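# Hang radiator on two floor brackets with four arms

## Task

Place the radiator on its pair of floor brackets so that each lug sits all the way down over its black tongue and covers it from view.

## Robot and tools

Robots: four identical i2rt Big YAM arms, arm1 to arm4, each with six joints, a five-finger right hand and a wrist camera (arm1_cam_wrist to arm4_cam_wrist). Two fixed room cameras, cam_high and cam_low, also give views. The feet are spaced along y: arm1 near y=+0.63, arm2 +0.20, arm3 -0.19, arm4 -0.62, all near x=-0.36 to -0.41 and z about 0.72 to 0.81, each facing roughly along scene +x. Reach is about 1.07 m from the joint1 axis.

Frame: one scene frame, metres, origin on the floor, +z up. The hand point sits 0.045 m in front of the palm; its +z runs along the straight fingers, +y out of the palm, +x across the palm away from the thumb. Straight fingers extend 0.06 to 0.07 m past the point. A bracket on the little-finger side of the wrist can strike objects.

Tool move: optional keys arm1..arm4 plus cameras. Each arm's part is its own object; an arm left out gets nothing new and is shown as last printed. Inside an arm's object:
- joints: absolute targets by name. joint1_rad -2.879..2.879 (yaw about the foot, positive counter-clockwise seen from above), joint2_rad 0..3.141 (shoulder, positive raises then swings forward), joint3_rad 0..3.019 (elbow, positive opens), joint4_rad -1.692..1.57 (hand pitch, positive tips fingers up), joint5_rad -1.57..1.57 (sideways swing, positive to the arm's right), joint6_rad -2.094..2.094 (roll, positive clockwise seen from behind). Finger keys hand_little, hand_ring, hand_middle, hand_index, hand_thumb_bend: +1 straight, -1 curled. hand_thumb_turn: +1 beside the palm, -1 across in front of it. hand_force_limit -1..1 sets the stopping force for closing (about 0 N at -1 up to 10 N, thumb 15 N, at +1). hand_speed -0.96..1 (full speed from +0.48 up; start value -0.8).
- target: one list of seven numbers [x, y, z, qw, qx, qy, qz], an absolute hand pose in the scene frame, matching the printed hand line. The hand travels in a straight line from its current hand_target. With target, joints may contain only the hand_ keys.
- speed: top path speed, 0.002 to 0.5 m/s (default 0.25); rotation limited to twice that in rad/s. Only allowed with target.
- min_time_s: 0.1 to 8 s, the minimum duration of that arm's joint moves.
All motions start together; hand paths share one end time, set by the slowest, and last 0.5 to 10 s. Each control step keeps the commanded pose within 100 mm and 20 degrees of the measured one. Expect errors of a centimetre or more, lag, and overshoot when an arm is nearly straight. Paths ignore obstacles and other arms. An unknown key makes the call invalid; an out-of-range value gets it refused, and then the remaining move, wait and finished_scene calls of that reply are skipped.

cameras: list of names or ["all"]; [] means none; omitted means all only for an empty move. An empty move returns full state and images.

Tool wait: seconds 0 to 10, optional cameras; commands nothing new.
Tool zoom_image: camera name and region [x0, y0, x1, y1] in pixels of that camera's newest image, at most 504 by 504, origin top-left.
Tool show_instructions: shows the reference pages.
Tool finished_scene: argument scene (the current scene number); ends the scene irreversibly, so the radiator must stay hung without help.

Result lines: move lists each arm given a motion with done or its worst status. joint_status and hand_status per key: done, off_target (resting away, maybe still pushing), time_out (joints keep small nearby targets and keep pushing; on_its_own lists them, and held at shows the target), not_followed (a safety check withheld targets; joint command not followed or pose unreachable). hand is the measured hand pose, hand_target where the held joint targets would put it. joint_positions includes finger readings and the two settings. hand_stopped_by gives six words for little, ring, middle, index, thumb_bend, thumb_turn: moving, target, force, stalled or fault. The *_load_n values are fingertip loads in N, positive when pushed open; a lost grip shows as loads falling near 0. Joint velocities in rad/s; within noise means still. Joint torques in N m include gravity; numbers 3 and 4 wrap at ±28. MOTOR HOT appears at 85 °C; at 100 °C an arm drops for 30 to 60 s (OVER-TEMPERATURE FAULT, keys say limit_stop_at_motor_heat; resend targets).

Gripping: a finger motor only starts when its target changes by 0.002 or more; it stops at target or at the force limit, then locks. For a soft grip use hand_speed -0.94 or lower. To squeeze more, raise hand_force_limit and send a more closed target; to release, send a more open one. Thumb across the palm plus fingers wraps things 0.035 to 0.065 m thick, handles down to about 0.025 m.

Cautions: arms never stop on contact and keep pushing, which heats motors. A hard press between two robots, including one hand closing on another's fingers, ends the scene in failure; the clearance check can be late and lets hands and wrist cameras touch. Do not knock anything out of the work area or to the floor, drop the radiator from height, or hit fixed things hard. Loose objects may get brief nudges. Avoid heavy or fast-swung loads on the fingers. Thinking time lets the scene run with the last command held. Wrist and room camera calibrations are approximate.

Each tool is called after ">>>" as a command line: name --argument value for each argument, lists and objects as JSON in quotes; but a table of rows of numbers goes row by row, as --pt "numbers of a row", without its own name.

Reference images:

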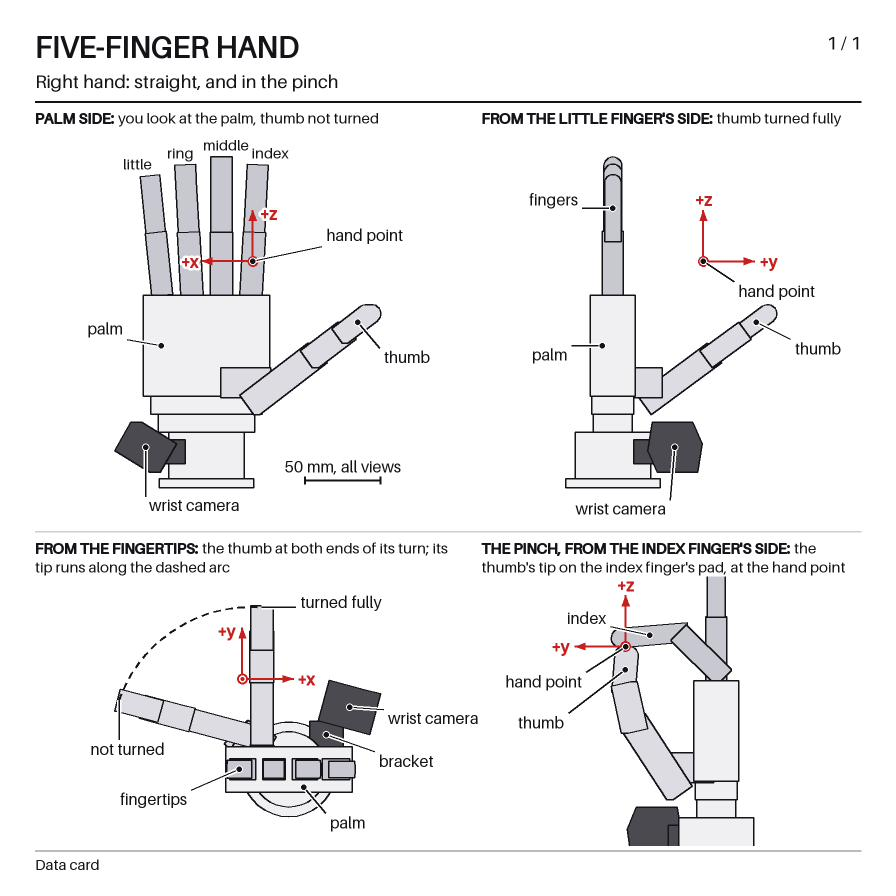

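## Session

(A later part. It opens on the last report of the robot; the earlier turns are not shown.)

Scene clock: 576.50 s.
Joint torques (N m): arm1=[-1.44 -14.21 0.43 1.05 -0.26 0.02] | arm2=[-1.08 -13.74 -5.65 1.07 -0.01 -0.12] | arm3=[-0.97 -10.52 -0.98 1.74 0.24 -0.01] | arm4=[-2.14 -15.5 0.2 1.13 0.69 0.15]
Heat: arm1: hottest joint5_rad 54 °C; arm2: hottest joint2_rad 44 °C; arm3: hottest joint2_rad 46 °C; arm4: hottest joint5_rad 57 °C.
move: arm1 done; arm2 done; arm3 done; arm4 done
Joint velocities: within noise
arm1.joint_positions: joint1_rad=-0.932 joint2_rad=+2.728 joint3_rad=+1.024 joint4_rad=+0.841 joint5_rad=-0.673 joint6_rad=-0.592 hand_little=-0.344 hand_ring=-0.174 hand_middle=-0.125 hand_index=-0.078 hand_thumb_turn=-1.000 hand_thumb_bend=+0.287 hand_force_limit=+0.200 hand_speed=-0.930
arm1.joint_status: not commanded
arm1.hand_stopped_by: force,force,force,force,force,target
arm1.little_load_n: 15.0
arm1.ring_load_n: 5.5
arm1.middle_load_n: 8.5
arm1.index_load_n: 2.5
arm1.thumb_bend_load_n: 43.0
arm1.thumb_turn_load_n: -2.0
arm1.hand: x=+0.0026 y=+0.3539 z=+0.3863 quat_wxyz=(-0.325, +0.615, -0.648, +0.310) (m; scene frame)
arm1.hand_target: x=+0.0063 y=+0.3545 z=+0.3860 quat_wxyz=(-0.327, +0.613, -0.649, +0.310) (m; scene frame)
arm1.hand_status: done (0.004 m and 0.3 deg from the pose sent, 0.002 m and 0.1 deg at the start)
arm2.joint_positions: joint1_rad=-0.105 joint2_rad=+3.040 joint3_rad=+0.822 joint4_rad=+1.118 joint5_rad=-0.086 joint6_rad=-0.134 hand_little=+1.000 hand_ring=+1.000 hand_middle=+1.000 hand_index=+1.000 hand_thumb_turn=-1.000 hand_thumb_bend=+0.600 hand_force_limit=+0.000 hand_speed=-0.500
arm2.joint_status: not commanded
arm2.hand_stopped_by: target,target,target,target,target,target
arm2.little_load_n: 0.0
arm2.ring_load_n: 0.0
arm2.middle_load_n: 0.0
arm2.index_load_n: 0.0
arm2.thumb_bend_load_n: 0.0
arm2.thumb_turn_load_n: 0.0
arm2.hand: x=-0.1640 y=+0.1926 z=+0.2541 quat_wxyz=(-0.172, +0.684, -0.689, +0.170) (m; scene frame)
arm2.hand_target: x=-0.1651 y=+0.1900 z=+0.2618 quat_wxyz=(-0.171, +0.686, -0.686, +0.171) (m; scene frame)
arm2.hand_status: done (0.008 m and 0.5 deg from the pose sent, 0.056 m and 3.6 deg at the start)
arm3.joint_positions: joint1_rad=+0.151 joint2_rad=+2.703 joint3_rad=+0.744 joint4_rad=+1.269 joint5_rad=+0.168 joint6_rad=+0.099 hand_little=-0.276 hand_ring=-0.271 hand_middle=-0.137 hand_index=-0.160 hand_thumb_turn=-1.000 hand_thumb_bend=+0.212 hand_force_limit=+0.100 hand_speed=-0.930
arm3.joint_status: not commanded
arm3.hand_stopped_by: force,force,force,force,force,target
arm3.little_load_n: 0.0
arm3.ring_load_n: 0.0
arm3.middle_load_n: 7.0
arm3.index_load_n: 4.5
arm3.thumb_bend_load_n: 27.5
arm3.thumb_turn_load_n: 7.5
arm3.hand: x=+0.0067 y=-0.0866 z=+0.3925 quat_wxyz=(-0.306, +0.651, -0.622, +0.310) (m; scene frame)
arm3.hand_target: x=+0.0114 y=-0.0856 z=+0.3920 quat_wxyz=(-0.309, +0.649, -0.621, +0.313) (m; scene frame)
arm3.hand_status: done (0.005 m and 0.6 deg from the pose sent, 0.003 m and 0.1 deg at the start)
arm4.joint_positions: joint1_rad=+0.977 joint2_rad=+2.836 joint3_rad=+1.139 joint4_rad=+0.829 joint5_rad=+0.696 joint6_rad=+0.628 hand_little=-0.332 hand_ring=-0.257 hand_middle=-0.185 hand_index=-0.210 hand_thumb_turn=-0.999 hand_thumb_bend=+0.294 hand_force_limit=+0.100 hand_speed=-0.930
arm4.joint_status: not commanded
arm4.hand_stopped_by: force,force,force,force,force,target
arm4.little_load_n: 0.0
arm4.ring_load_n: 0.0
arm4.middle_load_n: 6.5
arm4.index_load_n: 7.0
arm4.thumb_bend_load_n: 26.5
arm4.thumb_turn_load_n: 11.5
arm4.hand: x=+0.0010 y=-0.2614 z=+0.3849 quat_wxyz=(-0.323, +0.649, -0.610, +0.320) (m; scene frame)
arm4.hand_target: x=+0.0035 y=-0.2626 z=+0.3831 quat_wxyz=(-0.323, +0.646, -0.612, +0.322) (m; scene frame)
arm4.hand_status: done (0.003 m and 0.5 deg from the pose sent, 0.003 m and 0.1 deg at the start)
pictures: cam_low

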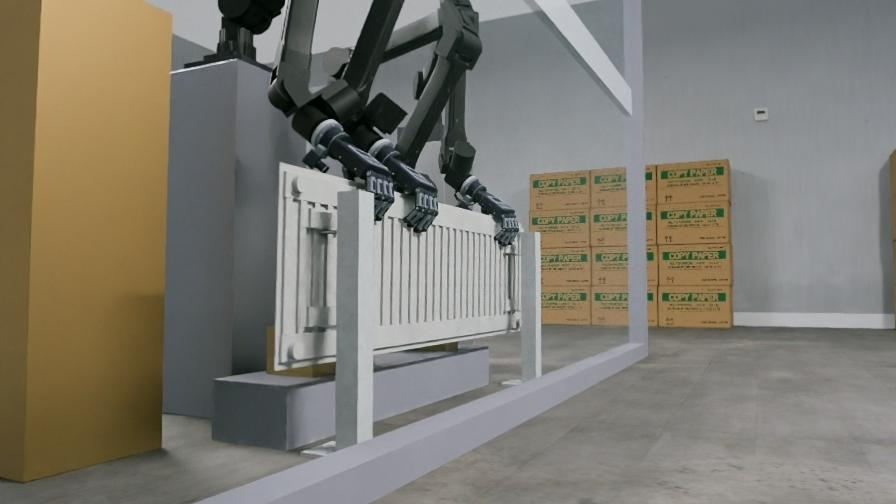

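Now open hands, and back arm2 out.

>>> move --arm1 '{"joints": {"hand_speed": -0.7, "hand_little": 0.3, "hand_ring": 0.3, "hand_middle": 0.3, "hand_index": 0.3, "hand_thumb_bend": 0.6}}' --arm2 '{"target": [-0.172, 0.190, 0.40, -0.1711, 0.6861, -0.6861, 0.1711], "speed": 0.15}' --arm3 '{"joints": {"hand_speed": -0.7, "hand_little": 0.3, "hand_ring": 0.3, "hand_middle": 0.3, "hand_index": 0.3, "hand_thumb_bend": 0.6}}' --arm4 '{"joints": {"hand_speed": -0.7, "hand_little": 0.3, "hand_ring": 0.3, "hand_middle": 0.3, "hand_index": 0.3, "hand_thumb_bend": 0.6}}' --cameras '["cam_low", "cam_high"]'

Scene clock: 578.70 s.
Joint torques (N m): arm1=[-1.49 -14.15 0.44 1.1 -0.44 0.02] | arm2=[-1.26 -13.98 -5.34 0.61 -0.1 -0.17] | arm3=[-1.03 -10.93 -1.24 1.84 0.36 -0.02] | arm4=[-2.32 -15.5 0.21 1.22 0.63 0.15]
Heat: arm1: hottest joint5_rad 53 °C; arm2: hottest joint2_rad 44 °C; arm3: hottest joint2_rad 46 °C; arm4: hottest joint5_rad 55 °C.
move: arm1 done; arm2 done; arm3 done; arm4 done
Joint velocities: within noise
arm1.joint_positions: joint1_rad=-0.933 joint2_rad=+2.729 joint3_rad=+1.024 joint4_rad=+0.840 joint5_rad=-0.668 joint6_rad=-0.592 hand_little=+0.300 hand_ring=+0.300 hand_middle=+0.300 hand_index=+0.300 hand_thumb_turn=-1.000 hand_thumb_bend=+0.600 hand_force_limit=+0.200 hand_speed=-0.700
arm1.joint_status: all done
arm1.hand_stopped_by: target,target,target,target,target,target
arm1.little_load_n: 0.0
arm1.ring_load_n: 0.0
arm1.middle_load_n: 0.0
arm1.index_load_n: 0.0
arm1.thumb_bend_load_n: 0.0
arm1.thumb_turn_load_n: 0.0
arm1.hand: x=+0.0016 y=+0.3529 z=+0.3856 quat_wxyz=(-0.323, +0.614, -0.650, +0.310) (m; scene frame)
arm1.hand_target: x=+0.0063 y=+0.3545 z=+0.3860 quat_wxyz=(-0.327, +0.613, -0.649, +0.310) (m; scene frame)
arm1.hand_status: not commanded
arm2.joint_positions: joint1_rad=-0.116 joint2_rad=+2.642 joint3_rad=+0.476 joint4_rad=+1.077 joint5_rad=-0.090 joint6_rad=-0.144 hand_little=+1.000 hand_ring=+1.000 hand_middle=+1.000 hand_index=+1.000 hand_thumb_turn=-1.000 hand_thumb_bend=+0.600 hand_force_limit=+0.000 hand_speed=-0.500
arm2.joint_status: not commanded
arm2.hand_stopped_by: target,target,target,target,target,target
arm2.little_load_n: 0.0
arm2.ring_load_n: 0.0
arm2.middle_load_n: 0.0
arm2.index_load_n: 0.0
arm2.thumb_bend_load_n: 0.0
arm2.thumb_turn_load_n: 0.0
arm2.hand: x=-0.1652 y=+0.1914 z=+0.3940 quat_wxyz=(-0.175, +0.683, -0.687, +0.175) (m; scene frame)
arm2.hand_target: x=-0.1720 y=+0.1902 z=+0.3998 quat_wxyz=(-0.171, +0.686, -0.686, +0.171) (m; scene frame)
arm2.hand_status: done (0.009 m and 0.8 deg from the pose sent, 0.146 m and 0.5 deg at the start)
arm3.joint_positions: joint1_rad=+0.151 joint2_rad=+2.705 joint3_rad=+0.749 joint4_rad=+1.266 joint5_rad=+0.165 joint6_rad=+0.099 hand_little=+0.300 hand_ring=+0.300 hand_middle=+0.300 hand_index=+0.300 hand_thumb_turn=-1.000 hand_thumb_bend=+0.600 hand_force_limit=+0.100 hand_speed=-0.700
arm3.joint_status: all done
arm3.hand_stopped_by: target,target,target,target,target,target
arm3.little_load_n: 0.0
arm3.ring_load_n: -0.5
arm3.middle_load_n: 0.0
arm3.index_load_n: 0.0
arm3.thumb_bend_load_n: 0.0
arm3.thumb_turn_load_n: 0.0
arm3.hand: x=+0.0072 y=-0.0858 z=+0.3911 quat_wxyz=(-0.306, +0.651, -0.622, +0.309) (m; scene frame)
arm3.hand_target: x=+0.0113 y=-0.0856 z=+0.3920 quat_wxyz=(-0.309, +0.649, -0.621, +0.313) (m; scene frame)
arm3.hand_status: not commanded
arm4.joint_positions: joint1_rad=+0.978 joint2_rad=+2.836 joint3_rad=+1.139 joint4_rad=+0.826 joint5_rad=+0.698 joint6_rad=+0.628 hand_little=+0.300 hand_ring=+0.300 hand_middle=+0.300 hand_index=+0.300 hand_thumb_turn=-1.000 hand_thumb_bend=+0.600 hand_force_limit=+0.100 hand_speed=-0.700
arm4.joint_status: all done
arm4.hand_stopped_by: target,target,target,target,target,target
arm4.little_load_n: 0.0
arm4.ring_load_n: 0.0
arm4.middle_load_n: 0.0
arm4.index_load_n: 0.0
arm4.thumb_bend_load_n: 0.0
arm4.thumb_turn_load_n: 0.0
arm4.hand: x=+0.0002 y=-0.2617 z=+0.3845 quat_wxyz=(-0.322, +0.650, -0.610, +0.321) (m; scene frame)
arm4.hand_target: x=+0.0035 y=-0.2627 z=+0.3831 quat_wxyz=(-0.323, +0.646, -0.612, +0.322) (m; scene frame)
arm4.hand_status: not commanded
pictures: cam_high, cam_low

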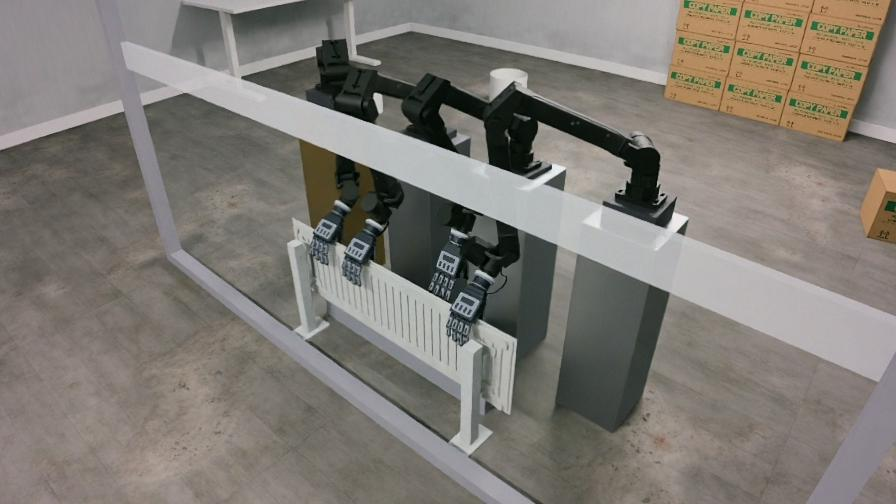

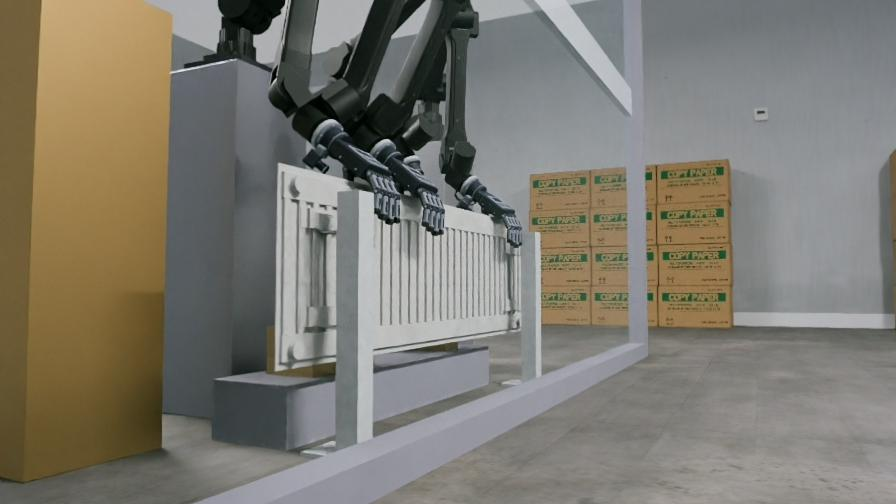

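>>> move --arm1 '{"target": [0.0, 0.353, 0.53, -0.323, 0.614, -0.650, 0.310], "speed": 0.12}' --arm2 '{"target": [-0.172, 0.190, 0.52, -0.1711, 0.6861, -0.6861, 0.1711], "speed": 0.15}' --arm3 '{"target": [0.006, -0.086, 0.53, -0.306, 0.651, -0.622, 0.309], "speed": 0.12}' --arm4 '{"target": [0.0, -0.262, 0.53, -0.322, 0.650, -0.610, 0.321], "speed": 0.12}' --cameras '["cam_low", "cam_high"]'

>>> zoom_image --camera "cam_low" --region '[270, 160, 390, 380]'

>>> zoom_image --camera "cam_low" --region '[470, 200, 550, 340]'

>>> zoom_image --camera "cam_high" --region '[430, 320, 540, 430]'

>>> zoom_image --camera "cam_high" --region '[270, 200, 360, 350]'

Scene clock: 581.57 s.
Joint torques (N m): arm1=[-2.08 -13.57 1.1 0.55 -0.36 -0.13] | arm2=[-0.79 -10.75 -1.16 0.81 -0.1 -0.11] | arm3=[-0.79 -10.58 -0.39 1.25 0.31 0.04] | arm4=[-1.85 -15.97 0.27 0.7 0.54 0.14]
Heat: arm1: hottest joint5_rad 51 °C; arm2: hottest joint2_rad 44 °C; arm3: hottest joint2_rad 46 °C; arm4: hottest joint5_rad 53 °C.
move: arm1 done; arm2 done; arm3 done; arm4 done
Joint velocities: within noise
arm1.joint_positions: joint1_rad=-0.933 joint2_rad=+2.304 joint3_rad=+0.781 joint4_rad=+0.670 joint5_rad=-0.668 joint6_rad=-0.592 hand_little=+0.300 hand_ring=+0.300 hand_middle=+0.300 hand_index=+0.300 hand_thumb_turn=-1.000 hand_thumb_bend=+0.600 hand_force_limit=+0.200 hand_speed=-0.700
arm1.joint_status: not commanded
arm1.hand_stopped_by: target,target,target,target,target,target
arm1.little_load_n: 0.0
arm1.ring_load_n: 0.0
arm1.middle_load_n: 0.0
arm1.index_load_n: 0.0
arm1.thumb_bend_load_n: 0.0
arm1.thumb_turn_load_n: 0.0
arm1.hand: x=+0.0030 y=+0.3501 z=+0.5300 quat_wxyz=(-0.322, +0.614, -0.648, +0.315) (m; scene frame)
arm1.hand_target: x=+0.0001 y=+0.3529 z=+0.5301 quat_wxyz=(-0.323, +0.614, -0.650, +0.310) (m; scene frame)
arm1.hand_status: done (0.004 m and 0.7 deg from the pose sent, 0.144 m and 0.0 deg at the start)
arm2.joint_positions: joint1_rad=-0.121 joint2_rad=+2.069 joint3_rad=+0.260 joint4_rad=+0.706 joint5_rad=-0.092 joint6_rad=-0.148 hand_little=+1.000 hand_ring=+1.000 hand_middle=+1.000 hand_index=+1.000 hand_thumb_turn=-1.000 hand_thumb_bend=+0.600 hand_force_limit=+0.000 hand_speed=-0.500
arm2.joint_status: not commanded
arm2.hand_stopped_by: target,target,target,target,target,target
arm2.little_load_n: 0.0
arm2.ring_load_n: 0.0
arm2.middle_load_n: 0.0
arm2.index_load_n: 0.0
arm2.thumb_bend_load_n: 0.0
arm2.thumb_turn_load_n: 0.5
arm2.hand: x=-0.1708 y=+0.1924 z=+0.5168 quat_wxyz=(-0.172, +0.684, -0.689, +0.169) (m; scene frame)
arm2.hand_target: x=-0.1719 y=+0.1901 z=+0.5199 quat_wxyz=(-0.171, +0.686, -0.686, +0.171) (m; scene frame)
arm2.hand_status: done (0.004 m and 0.5 deg from the pose sent, 0.126 m and 0.8 deg at the start)
arm3.joint_positions: joint1_rad=+0.151 joint2_rad=+2.230 joint3_rad=+0.511 joint4_rad=+1.031 joint5_rad=+0.165 joint6_rad=+0.099 hand_little=+0.300 hand_ring=+0.300 hand_middle=+0.300 hand_index=+0.300 hand_thumb_turn=-1.000 hand_thumb_bend=+0.600 hand_force_limit=+0.100 hand_speed=-0.700
arm3.joint_status: not commanded
arm3.hand_stopped_by: target,target,target,target,target,target
arm3.little_load_n: 0.0
arm3.ring_load_n: 0.0
arm3.middle_load_n: 0.0
arm3.index_load_n: 0.0
arm3.thumb_bend_load_n: 0.0
arm3.thumb_turn_load_n: 0.0
arm3.hand: x=+0.0076 y=-0.0864 z=+0.5270 quat_wxyz=(-0.307, +0.651, -0.622, +0.309) (m; scene frame)
arm3.hand_target: x=+0.0059 y=-0.0860 z=+0.5299 quat_wxyz=(-0.306, +0.651, -0.622, +0.309) (m; scene frame)
arm3.hand_status: done (0.003 m and 0.1 deg from the pose sent, 0.139 m and 0.0 deg at the start)
arm4.joint_positions: joint1_rad=+0.978 joint2_rad=+2.435 joint3_rad=+0.866 joint4_rad=+0.704 joint5_rad=+0.698 joint6_rad=+0.628 hand_little=+0.300 hand_ring=+0.300 hand_middle=+0.300 hand_index=+0.300 hand_thumb_turn=-1.000 hand_thumb_bend=+0.600 hand_force_limit=+0.100 hand_speed=-0.700
arm4.joint_status: not commanded
arm4.hand_stopped_by: target,target,target,target,target,target
arm4.little_load_n: 0.0
arm4.ring_load_n: 0.0
arm4.middle_load_n: -0.5
arm4.index_load_n: 0.0
arm4.thumb_bend_load_n: 0.0
arm4.thumb_turn_load_n: 0.0
arm4.hand: x=+0.0010 y=-0.2601 z=+0.5277 quat_wxyz=(-0.325, +0.648, -0.610, +0.320) (m; scene frame)
arm4.hand_target: x=+0.0000 y=-0.2620 z=+0.5300 quat_wxyz=(-0.322, +0.650, -0.610, +0.321) (m; scene frame)
arm4.hand_status: done (0.003 m and 0.4 deg from the pose sent, 0.146 m and 0.0 deg at the start)
pictures: cam_high, cam_low

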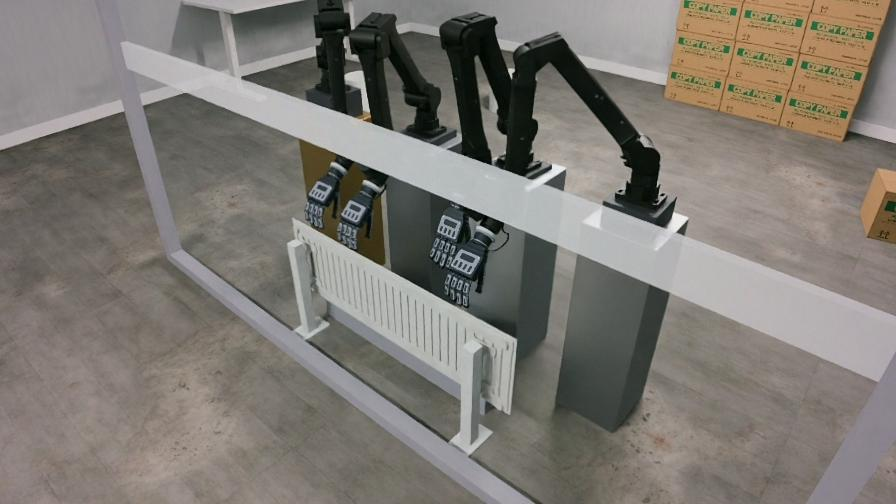

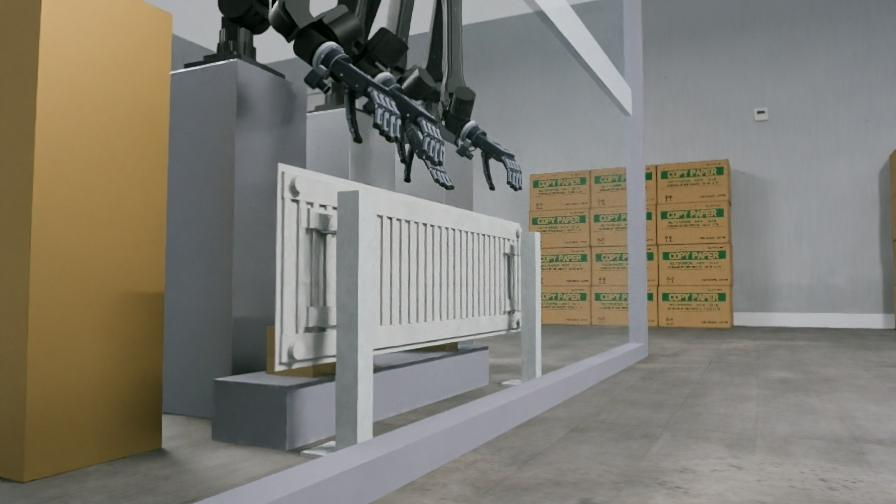

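Scaled by 2.291 from the camera's 896x504 image, which has a finer 1280x720 frame.

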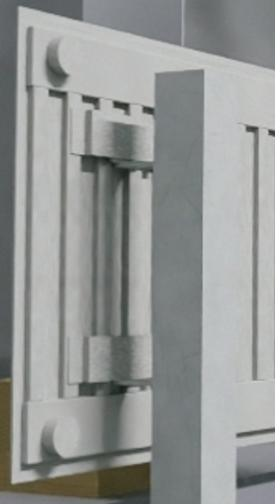

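Scaled by 3.600 from the camera's 896x504 image, which has a finer 1280x720 frame.

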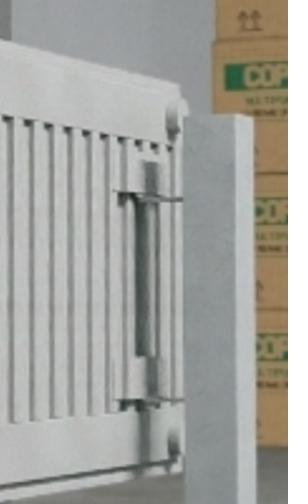

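Scaled by 4.582 from the camera's 896x504 image, which has a finer 1280x720 frame.

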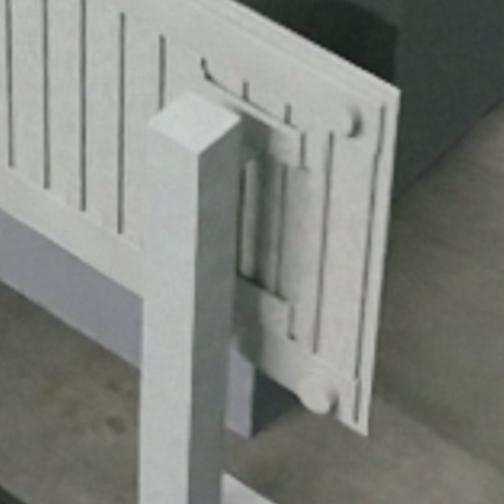

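Scaled by 3.360 from the camera's 896x504 image, which has a finer 1280x720 frame.

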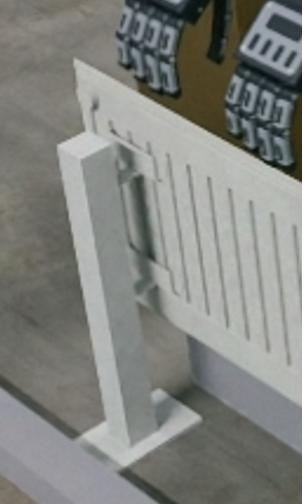

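>>> finished_scene --scene 1

The scene is finished: the task was done.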